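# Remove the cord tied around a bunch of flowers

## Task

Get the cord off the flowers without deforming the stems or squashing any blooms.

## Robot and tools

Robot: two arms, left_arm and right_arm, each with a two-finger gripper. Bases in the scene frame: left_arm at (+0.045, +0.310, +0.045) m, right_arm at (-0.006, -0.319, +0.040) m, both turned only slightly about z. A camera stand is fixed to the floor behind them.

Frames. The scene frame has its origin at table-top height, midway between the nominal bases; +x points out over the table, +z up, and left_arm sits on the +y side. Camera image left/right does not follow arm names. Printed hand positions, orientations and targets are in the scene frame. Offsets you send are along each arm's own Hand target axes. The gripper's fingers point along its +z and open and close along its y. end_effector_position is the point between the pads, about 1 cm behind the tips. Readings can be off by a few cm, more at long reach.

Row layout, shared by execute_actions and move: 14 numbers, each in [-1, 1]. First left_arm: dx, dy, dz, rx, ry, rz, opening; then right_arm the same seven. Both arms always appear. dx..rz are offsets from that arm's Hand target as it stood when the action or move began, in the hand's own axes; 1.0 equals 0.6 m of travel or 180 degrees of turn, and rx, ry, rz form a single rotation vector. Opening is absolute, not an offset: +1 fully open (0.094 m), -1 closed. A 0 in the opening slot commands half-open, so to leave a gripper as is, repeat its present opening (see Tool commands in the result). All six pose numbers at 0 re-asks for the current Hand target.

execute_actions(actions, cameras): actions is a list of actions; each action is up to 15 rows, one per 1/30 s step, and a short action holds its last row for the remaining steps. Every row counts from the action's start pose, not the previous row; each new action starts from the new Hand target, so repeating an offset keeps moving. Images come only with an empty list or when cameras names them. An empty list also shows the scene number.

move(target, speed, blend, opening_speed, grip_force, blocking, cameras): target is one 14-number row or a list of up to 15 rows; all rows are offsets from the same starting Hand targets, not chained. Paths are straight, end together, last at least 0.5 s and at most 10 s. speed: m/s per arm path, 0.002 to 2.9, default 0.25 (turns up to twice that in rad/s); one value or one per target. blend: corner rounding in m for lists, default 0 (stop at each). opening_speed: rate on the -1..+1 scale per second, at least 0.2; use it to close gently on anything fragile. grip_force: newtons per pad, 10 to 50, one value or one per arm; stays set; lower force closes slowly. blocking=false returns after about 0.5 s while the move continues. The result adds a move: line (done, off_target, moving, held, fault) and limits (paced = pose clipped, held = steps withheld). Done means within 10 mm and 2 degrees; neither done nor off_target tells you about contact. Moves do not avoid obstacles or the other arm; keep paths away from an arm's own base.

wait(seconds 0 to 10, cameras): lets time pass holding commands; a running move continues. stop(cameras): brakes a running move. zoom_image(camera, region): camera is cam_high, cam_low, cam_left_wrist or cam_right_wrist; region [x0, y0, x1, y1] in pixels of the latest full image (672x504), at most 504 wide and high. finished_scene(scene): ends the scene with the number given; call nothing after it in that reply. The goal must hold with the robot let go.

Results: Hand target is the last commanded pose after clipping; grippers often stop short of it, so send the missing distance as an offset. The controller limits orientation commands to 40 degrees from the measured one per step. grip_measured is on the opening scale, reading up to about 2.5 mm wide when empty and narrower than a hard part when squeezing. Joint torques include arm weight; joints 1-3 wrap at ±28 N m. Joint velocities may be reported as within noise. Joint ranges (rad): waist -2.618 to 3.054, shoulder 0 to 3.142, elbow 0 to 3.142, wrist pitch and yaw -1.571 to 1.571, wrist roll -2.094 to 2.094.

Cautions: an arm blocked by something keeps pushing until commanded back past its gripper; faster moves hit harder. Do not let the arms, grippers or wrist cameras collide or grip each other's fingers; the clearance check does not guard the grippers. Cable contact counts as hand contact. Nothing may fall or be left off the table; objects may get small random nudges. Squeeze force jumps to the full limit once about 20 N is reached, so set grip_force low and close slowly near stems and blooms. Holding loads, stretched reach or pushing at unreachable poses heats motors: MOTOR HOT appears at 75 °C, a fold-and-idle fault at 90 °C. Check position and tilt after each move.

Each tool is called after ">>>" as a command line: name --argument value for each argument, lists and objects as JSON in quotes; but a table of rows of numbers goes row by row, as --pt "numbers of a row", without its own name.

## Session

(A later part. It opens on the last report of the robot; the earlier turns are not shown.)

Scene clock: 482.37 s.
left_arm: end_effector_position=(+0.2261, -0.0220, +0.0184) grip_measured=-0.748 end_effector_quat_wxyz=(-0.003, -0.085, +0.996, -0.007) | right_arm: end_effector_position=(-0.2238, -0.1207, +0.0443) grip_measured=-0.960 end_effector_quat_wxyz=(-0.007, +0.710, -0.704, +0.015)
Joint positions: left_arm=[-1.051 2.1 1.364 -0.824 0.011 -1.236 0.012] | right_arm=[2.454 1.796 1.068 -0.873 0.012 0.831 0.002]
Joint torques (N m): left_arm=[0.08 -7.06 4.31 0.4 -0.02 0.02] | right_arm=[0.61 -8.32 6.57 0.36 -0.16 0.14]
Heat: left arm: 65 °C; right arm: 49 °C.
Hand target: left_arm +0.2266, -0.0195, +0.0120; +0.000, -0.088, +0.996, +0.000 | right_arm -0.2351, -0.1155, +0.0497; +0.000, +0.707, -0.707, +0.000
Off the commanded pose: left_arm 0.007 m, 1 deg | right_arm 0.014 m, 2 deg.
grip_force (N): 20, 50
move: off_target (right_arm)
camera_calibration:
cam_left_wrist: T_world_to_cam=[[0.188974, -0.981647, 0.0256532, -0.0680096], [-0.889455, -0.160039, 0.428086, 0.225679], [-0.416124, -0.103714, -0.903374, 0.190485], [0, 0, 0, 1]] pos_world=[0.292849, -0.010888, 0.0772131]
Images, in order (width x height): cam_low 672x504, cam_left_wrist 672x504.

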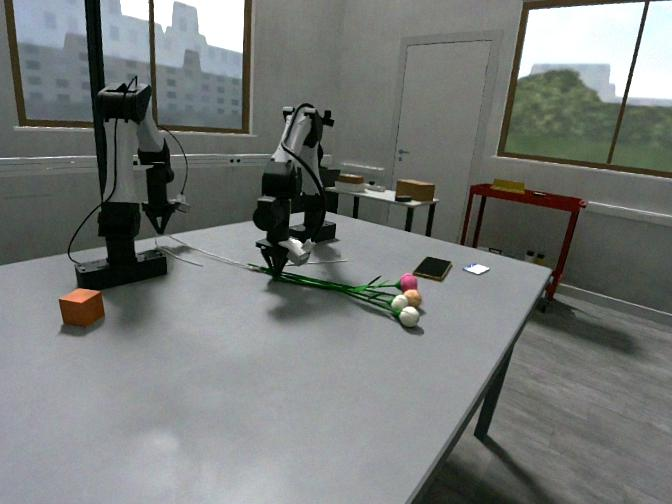

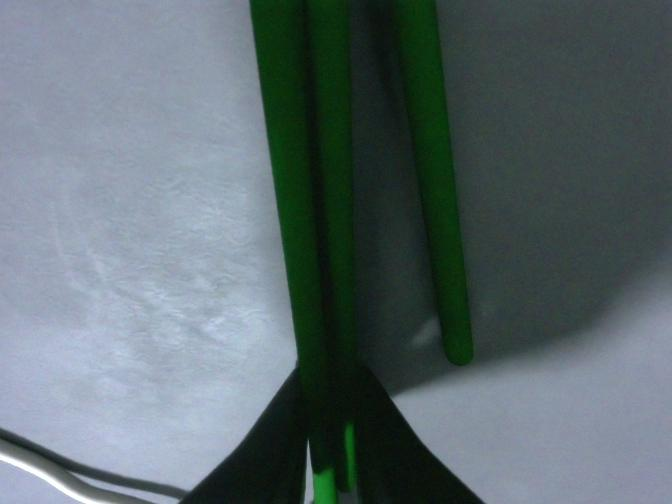

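>>> move --pt "0 0 0 0 0 0 -0.9 0 0 0 0 0 0 -1" --pt "-0.0592 0 -0.008 0 0 0 -0.9 0 0.02 -0.2 0 0 0 -1" --speed 0.1 --grip_force '[25,50]' --cameras '["cam_high","cam_low","cam_left_wrist"]'

>>> zoom_image --camera "cam_low" --region '[180, 220, 420, 340]'

Scene clock: 494.40 s.
left_arm: end_effector_position=(+0.2549, -0.0120, +0.0184) grip_measured=-0.786 end_effector_quat_wxyz=(-0.005, -0.089, +0.996, -0.003) | right_arm: end_effector_position=(-0.2406, -0.1152, +0.1550) grip_measured=-0.960 end_effector_quat_wxyz=(-0.007, +0.709, -0.705, +0.022)
Joint positions: left_arm=[-0.973 2.129 1.41 -0.851 0.011 -1.165 0.01] | right_arm=[2.477 1.758 1.479 -1.336 0.011 0.856 0.002]
Joint torques (N m): left_arm=[0.83 -6.89 6.99 0.23 -0.03 0.18] | right_arm=[0.77 -11.49 7.02 0.16 -0.15 0.15]
Heat: left arm: 61 °C; right arm: 49 °C.
Hand target: left_arm +0.2615, -0.0131, +0.0167; +0.000, -0.088, +0.996, +0.000 | right_arm -0.2471, -0.1155, +0.1696; +0.000, +0.707, -0.707, +0.000
Off the commanded pose: left_arm 0.007 m, 1 deg | right_arm 0.016 m, 3 deg.
grip_force (N): 25, 50
move: off_target (right_arm)
camera_calibration:
cam_left_wrist: T_world_to_cam=[[0.196573, -0.980344, 0.0168863, -0.0653004], [-0.886286, -0.170295, 0.430693, 0.251897], [-0.419351, -0.0996288, -0.902341, 0.204246], [0, 0, 0, 1]] pos_world=[0.32174, -0.000771202, 0.0769123]
Images, in order (width x height): cam_high 672x504, cam_low 672x504, cam_left_wrist 672x504.

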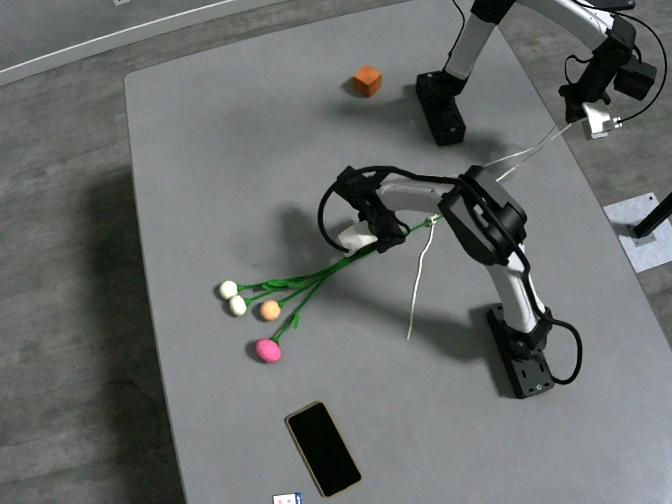

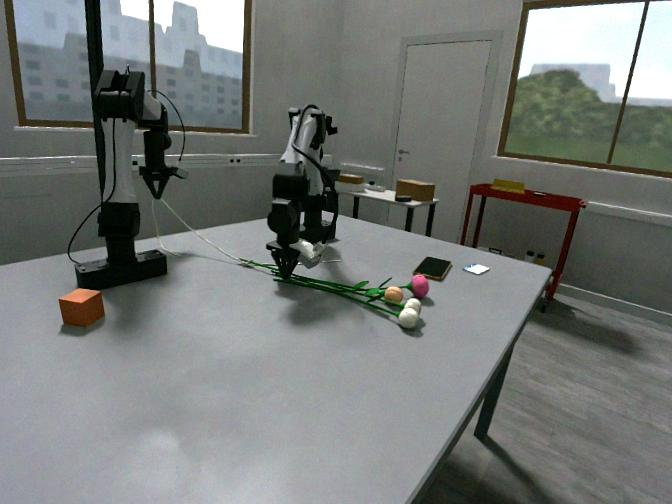

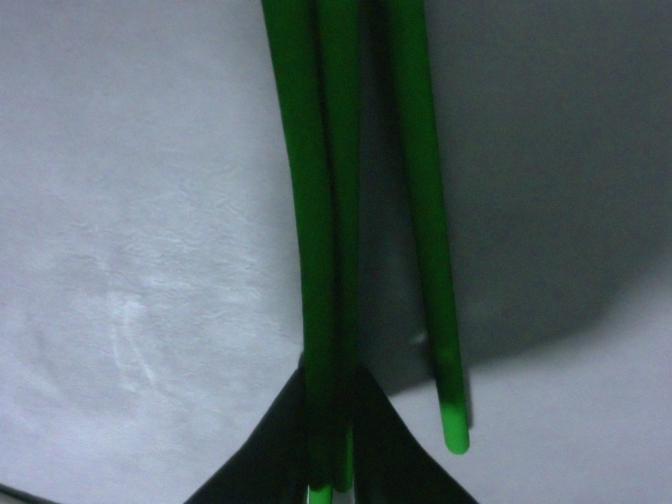

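Scaled by 2.100 from the camera's 672x504 image, which has a finer 960x720 frame.

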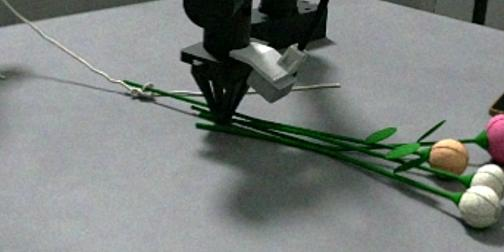

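>>> move --pt "0 0 0 0 0 0 -0.9 -0.0175 -0.0785 0.1827 0 0 0 -1" --pt "0 0 0 0 0 0 -0.4 -0.0175 -0.0785 0.1827 0 0 0 -1" --pt "0 0 -0.1555 0 0 0 -0.4 -0.0175 -0.0785 0.1827 0 0 0 -1" --pt "0.1527 -0.0065 -0.1555 0 0 0 -0.4 -0.0175 -0.0785 0.1827 0 0 0 -1" --speed '[0.2,0.2,0.3,0.3]' --blend '[0,0,0.04,0]' --grip_force '[50,50]' --cameras '["cam_high","cam_left_wrist"]'

Scene clock: 544.93 s.
left_arm: end_effector_position=(+0.1691, -0.0356, +0.0948) grip_measured=-0.402 end_effector_quat_wxyz=(-0.008, -0.081, +0.997, +0.014) | right_arm: end_effector_position=(-0.1982, -0.1070, +0.0582) grip_measured=-0.960 end_effector_quat_wxyz=(-0.004, +0.705, -0.709, +0.011)
Joint positions: left_arm=[-1.207 1.995 1.529 -1.135 0.008 -1.384 0.028] | right_arm=[2.358 1.733 1.053 -0.912 0.01 0.747 0.002]
Joint torques (N m): left_arm=[0.59 -11.23 5.01 0.11 -0.01 -0.11] | right_arm=[-0.36 -9.47 4.05 0.52 -0.14 -0.14]
Heat: left arm: 53 °C; right arm: 53 °C.
Hand target: left_arm +0.1720, -0.0333, +0.1100; +0.000, -0.088, +0.996, +0.000 | right_arm -0.2000, -0.1049, +0.0601; +0.000, +0.707, -0.707, +0.000
Off the commanded pose: left_arm 0.016 m, 2 deg | right_arm 0.003 m, 1 deg.
move: off_target (left_arm)
camera_calibration:
cam_left_wrist: T_world_to_cam=[[0.181533, -0.98324, -0.016903, -0.0673057], [-0.884529, -0.170771, 0.434104, 0.138297], [-0.429715, -0.063853, -0.900704, 0.237884], [0, 0, 0, 1]] pos_world=[0.236768, -0.027371, 0.153091]
Images, in order (width x height): cam_high 672x504, cam_left_wrist 672x504.

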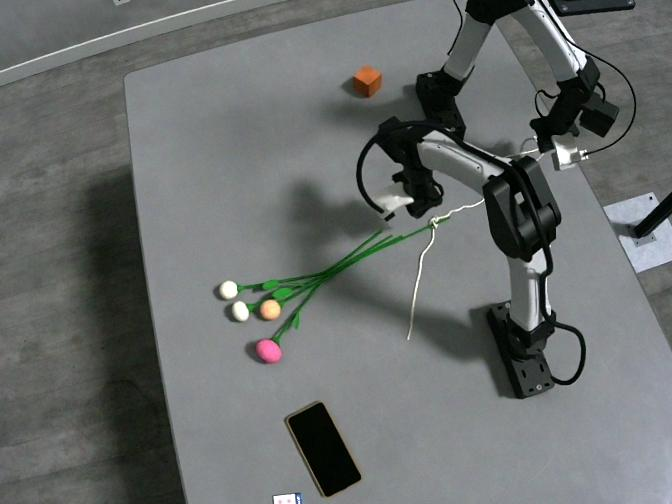

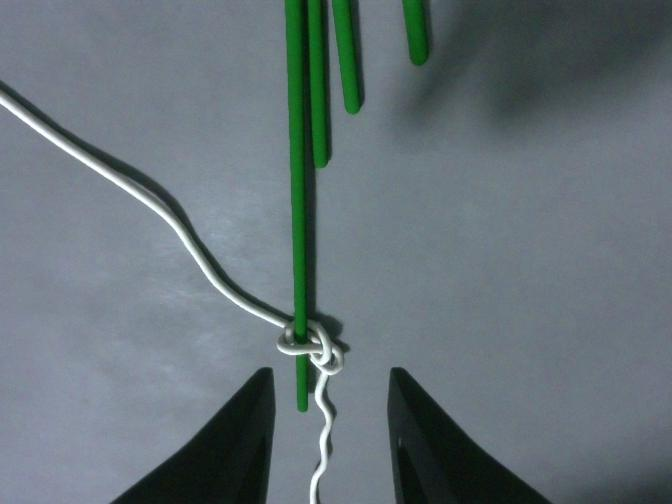

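>>> move --pt "0.0220 0.0188 0.1 0 0 0 -0.5 0 0 0 0 0 0 -1" --pt "0.0220 0.0188 0.1567 0 0 0 -0.5 0 0 0 0 0 0 -1" --pt "0.0220 0.0188 0.1567 0 0 0 -0.8 0 0 0 0 0 0 -1" --pt "0.1303 0.0161 0.1567 0 0 0 -0.8 0 0 0 0 0 0 -1" --speed '[0.25,0.06,0.06,0.07]' --blend '[0.01,0,0,0]' --cameras '["cam_high","cam_low","cam_left_wrist"]'

>>> zoom_image --camera "cam_low" --region '[180, 220, 420, 340]'

Scene clock: 582.97 s.
left_arm: end_effector_position=(+0.0931, -0.0368, +0.0173) grip_measured=-0.798 end_effector_quat_wxyz=(-0.004, -0.085, +0.996, +0.003) | right_arm: end_effector_position=(-0.1982, -0.1070, +0.0582) grip_measured=-0.960 end_effector_quat_wxyz=(-0.004, +0.705, -0.709, +0.011)
Joint positions: left_arm=[-1.414 2.023 1.238 -0.791 0.008 -1.6 0.01] | right_arm=[2.358 1.733 1.053 -0.912 0.01 0.747 0.002]
Joint torques (N m): left_arm=[-0.23 -7.38 4.33 0.36 -0.01 0.02] | right_arm=[-0.34 -9.4 4.08 0.52 -0.15 -0.13]
Heat: left arm: 58 °C; right arm: 51 °C.
Hand target: left_arm +0.0933, -0.0374, +0.0158; +0.000, -0.088, +0.996, +0.000 | right_arm -0.2000, -0.1049, +0.0601; +0.000, +0.707, -0.707, +0.000
Off the commanded pose: left_arm 0.002 m, 1 deg | right_arm 0.003 m, 1 deg.
move: done
camera_calibration:
cam_left_wrist: T_world_to_cam=[[0.189843, -0.981796, 0.00608516, -0.0570746], [-0.887341, -0.16892, 0.429059, 0.104972], [-0.42022, -0.0868534, -0.903256, 0.133613], [0, 0, 0, 1]] pos_world=[0.160128, -0.026699, 0.0759951]
Images, in order (width x height): cam_high 672x504, cam_low 672x504, cam_left_wrist 672x504.

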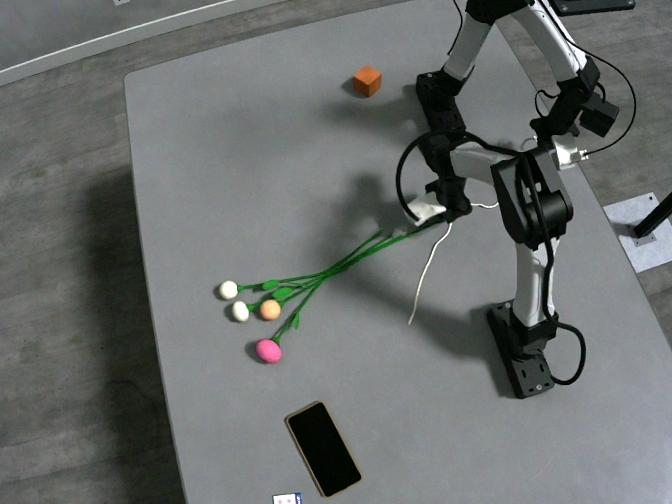

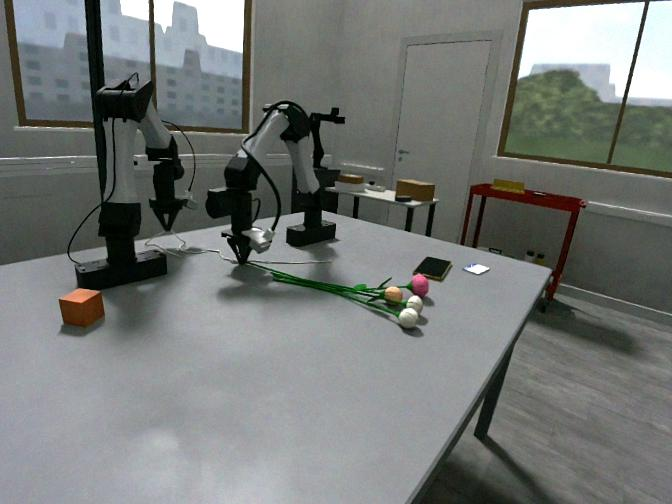

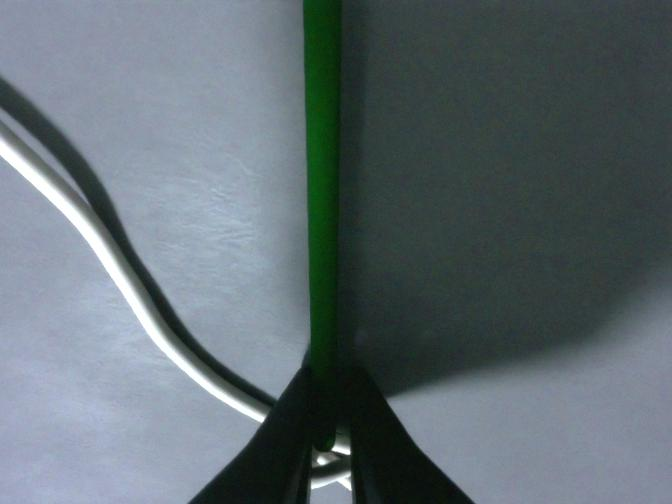

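Scaled by 2.100 from the camera's 672x504 image, which has a finer 960x720 frame.

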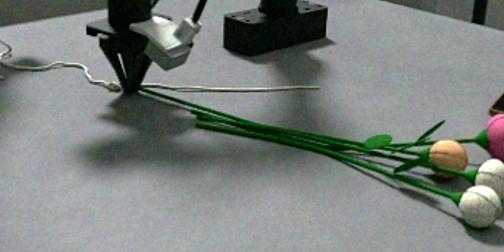

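>>> move --pt "0.1497 -0.0038 0 0 0 0 -0.8 0 0 0 0 0 0 -1" --pt "0.1497 -0.0038 -0.15 0 0 0 -0.8 0 0 0 0 0 0 -1" --speed '[0.1,0.2]' --cameras '["cam_high","cam_low","cam_left_wrist"]'

>>> zoom_image --camera "cam_low" --region '[130, 220, 370, 340]'

Scene clock: 604.30 s.
left_arm: end_effector_position=(+0.0058, -0.0489, +0.0890) grip_measured=-0.798 end_effector_quat_wxyz=(+0.001, -0.085, +0.996, +0.022) | right_arm: end_effector_position=(-0.1982, -0.1070, +0.0582) grip_measured=-0.960 end_effector_quat_wxyz=(-0.004, +0.705, -0.709, +0.011)
Joint positions: left_arm=[-1.662 1.99 1.497 -1.122 0.006 -1.847 0.01] | right_arm=[2.358 1.733 1.053 -0.912 0.01 0.747 0.002]
Joint torques (N m): left_arm=[-0.09 -10.04 7.36 0.15 0.01 -0.01] | right_arm=[-0.34 -9.4 4.04 0.51 -0.14 -0.14]
Heat: left arm: 56 °C; right arm: 50 °C.
Hand target: left_arm +0.0053, -0.0555, +0.1058; +0.000, -0.088, +0.996, +0.000 | right_arm -0.2000, -0.1049, +0.0601; +0.000, +0.707, -0.707, +0.000
Off the commanded pose: left_arm 0.018 m, 3 deg | right_arm 0.003 m, 1 deg.
move: off_target (left_arm)
camera_calibration:
cam_left_wrist: T_world_to_cam=[[0.189074, -0.981445, -0.0318936, -0.0493828], [-0.890603, -0.185073, 0.415422, -0.00487524], [-0.413616, -0.0501409, -0.90907, 0.162874], [0, 0, 0, 1]] pos_world=[0.0723623, -0.0412021, 0.148514]
Images, in order (width x height): cam_high 672x504, cam_low 672x504, cam_left_wrist 672x504.

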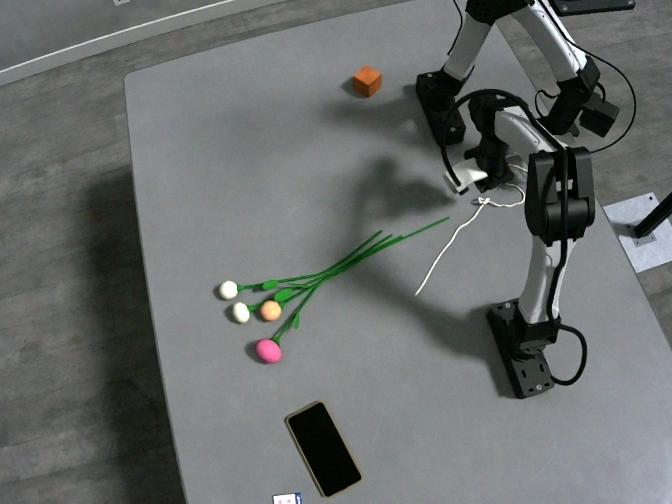

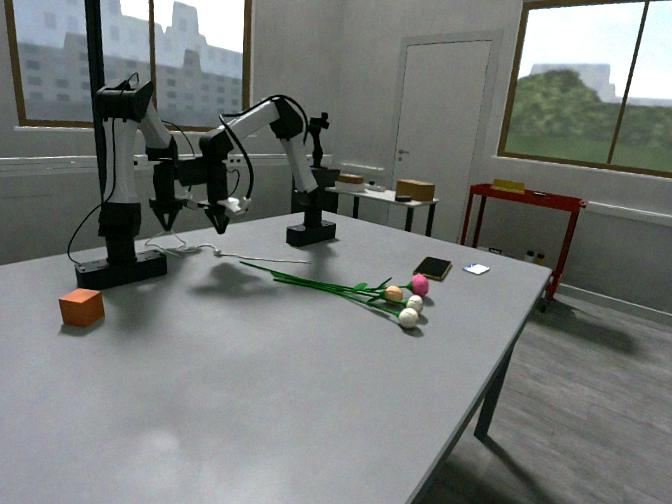

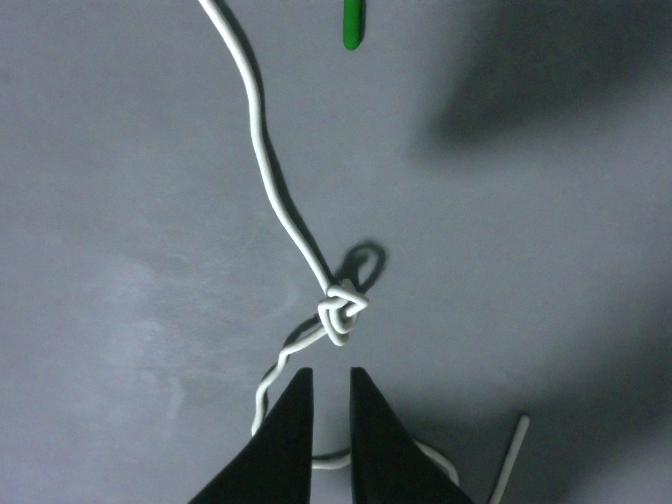

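Scaled by 2.100 from the camera's 672x504 image, which has a finer 960x720 frame.

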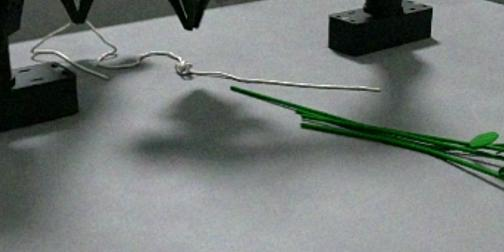

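>>> move --pt "-0.234 0.2207 -0.0333 0 0 0 -0.8 -0.0083 -0.0833 0.08 0 0 0 -1" --pt "-0.234 0.2207 -0.0333 0 0 0 -0.8 -0.0083 -0.0833 0.08 0 0 0 -0.5" --pt "-0.234 0.2207 -0.0333 0 0 0 -0.8 -0.0083 -0.0833 -0.08 0 0 0 -0.5" --speed '[0.2,0.2,0.25]' --cameras '["cam_high","cam_low"]'

Scene clock: 629.03 s.
left_arm: end_effector_position=(+0.1190, +0.0957, +0.1224) grip_measured=-0.798 end_effector_quat_wxyz=(-0.003, -0.088, +0.996, +0.003) | right_arm: end_effector_position=(-0.1475, -0.1038, +0.1003) grip_measured=-0.502 end_effector_quat_wxyz=(-0.002, +0.705, -0.709, +0.011)
Joint positions: left_arm=[-1.22 1.422 0.985 -1.141 0.005 -1.411 0.01] | right_arm=[2.203 1.57 1.054 -1.076 0.009 0.592 0.023]
Joint torques (N m): left_arm=[0.72 -5.31 5.03 0.16 0.02 0.15] | right_arm=[-0.38 -8.01 6.32 0.25 -0.13 -0.13]
Heat: left arm: 58 °C; right arm: 50 °C.
Hand target: left_arm +0.1202, +0.0995, +0.1259; +0.000, -0.088, +0.996, +0.000 | right_arm -0.1500, -0.0999, +0.1081; +0.000, +0.707, -0.707, +0.000
Off the commanded pose: left_arm 0.005 m, 1 deg | right_arm 0.009 m, 1 deg.
move: done
Images, in order (width x height): cam_high 672x504, cam_low 672x504.

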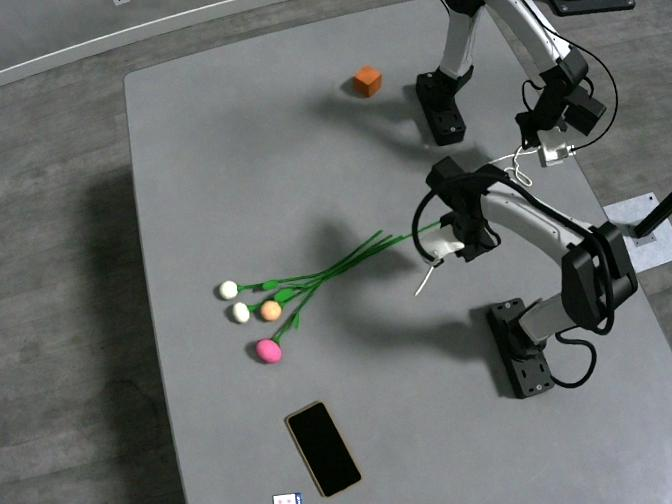

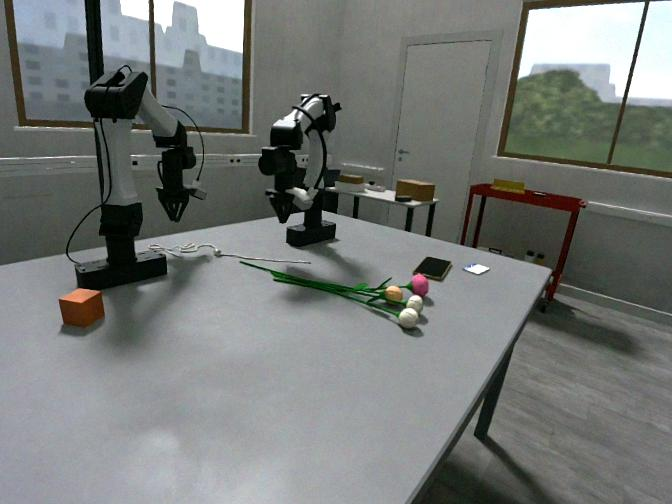

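>>> finished_scene --scene 2

The scene is finished: the task was done.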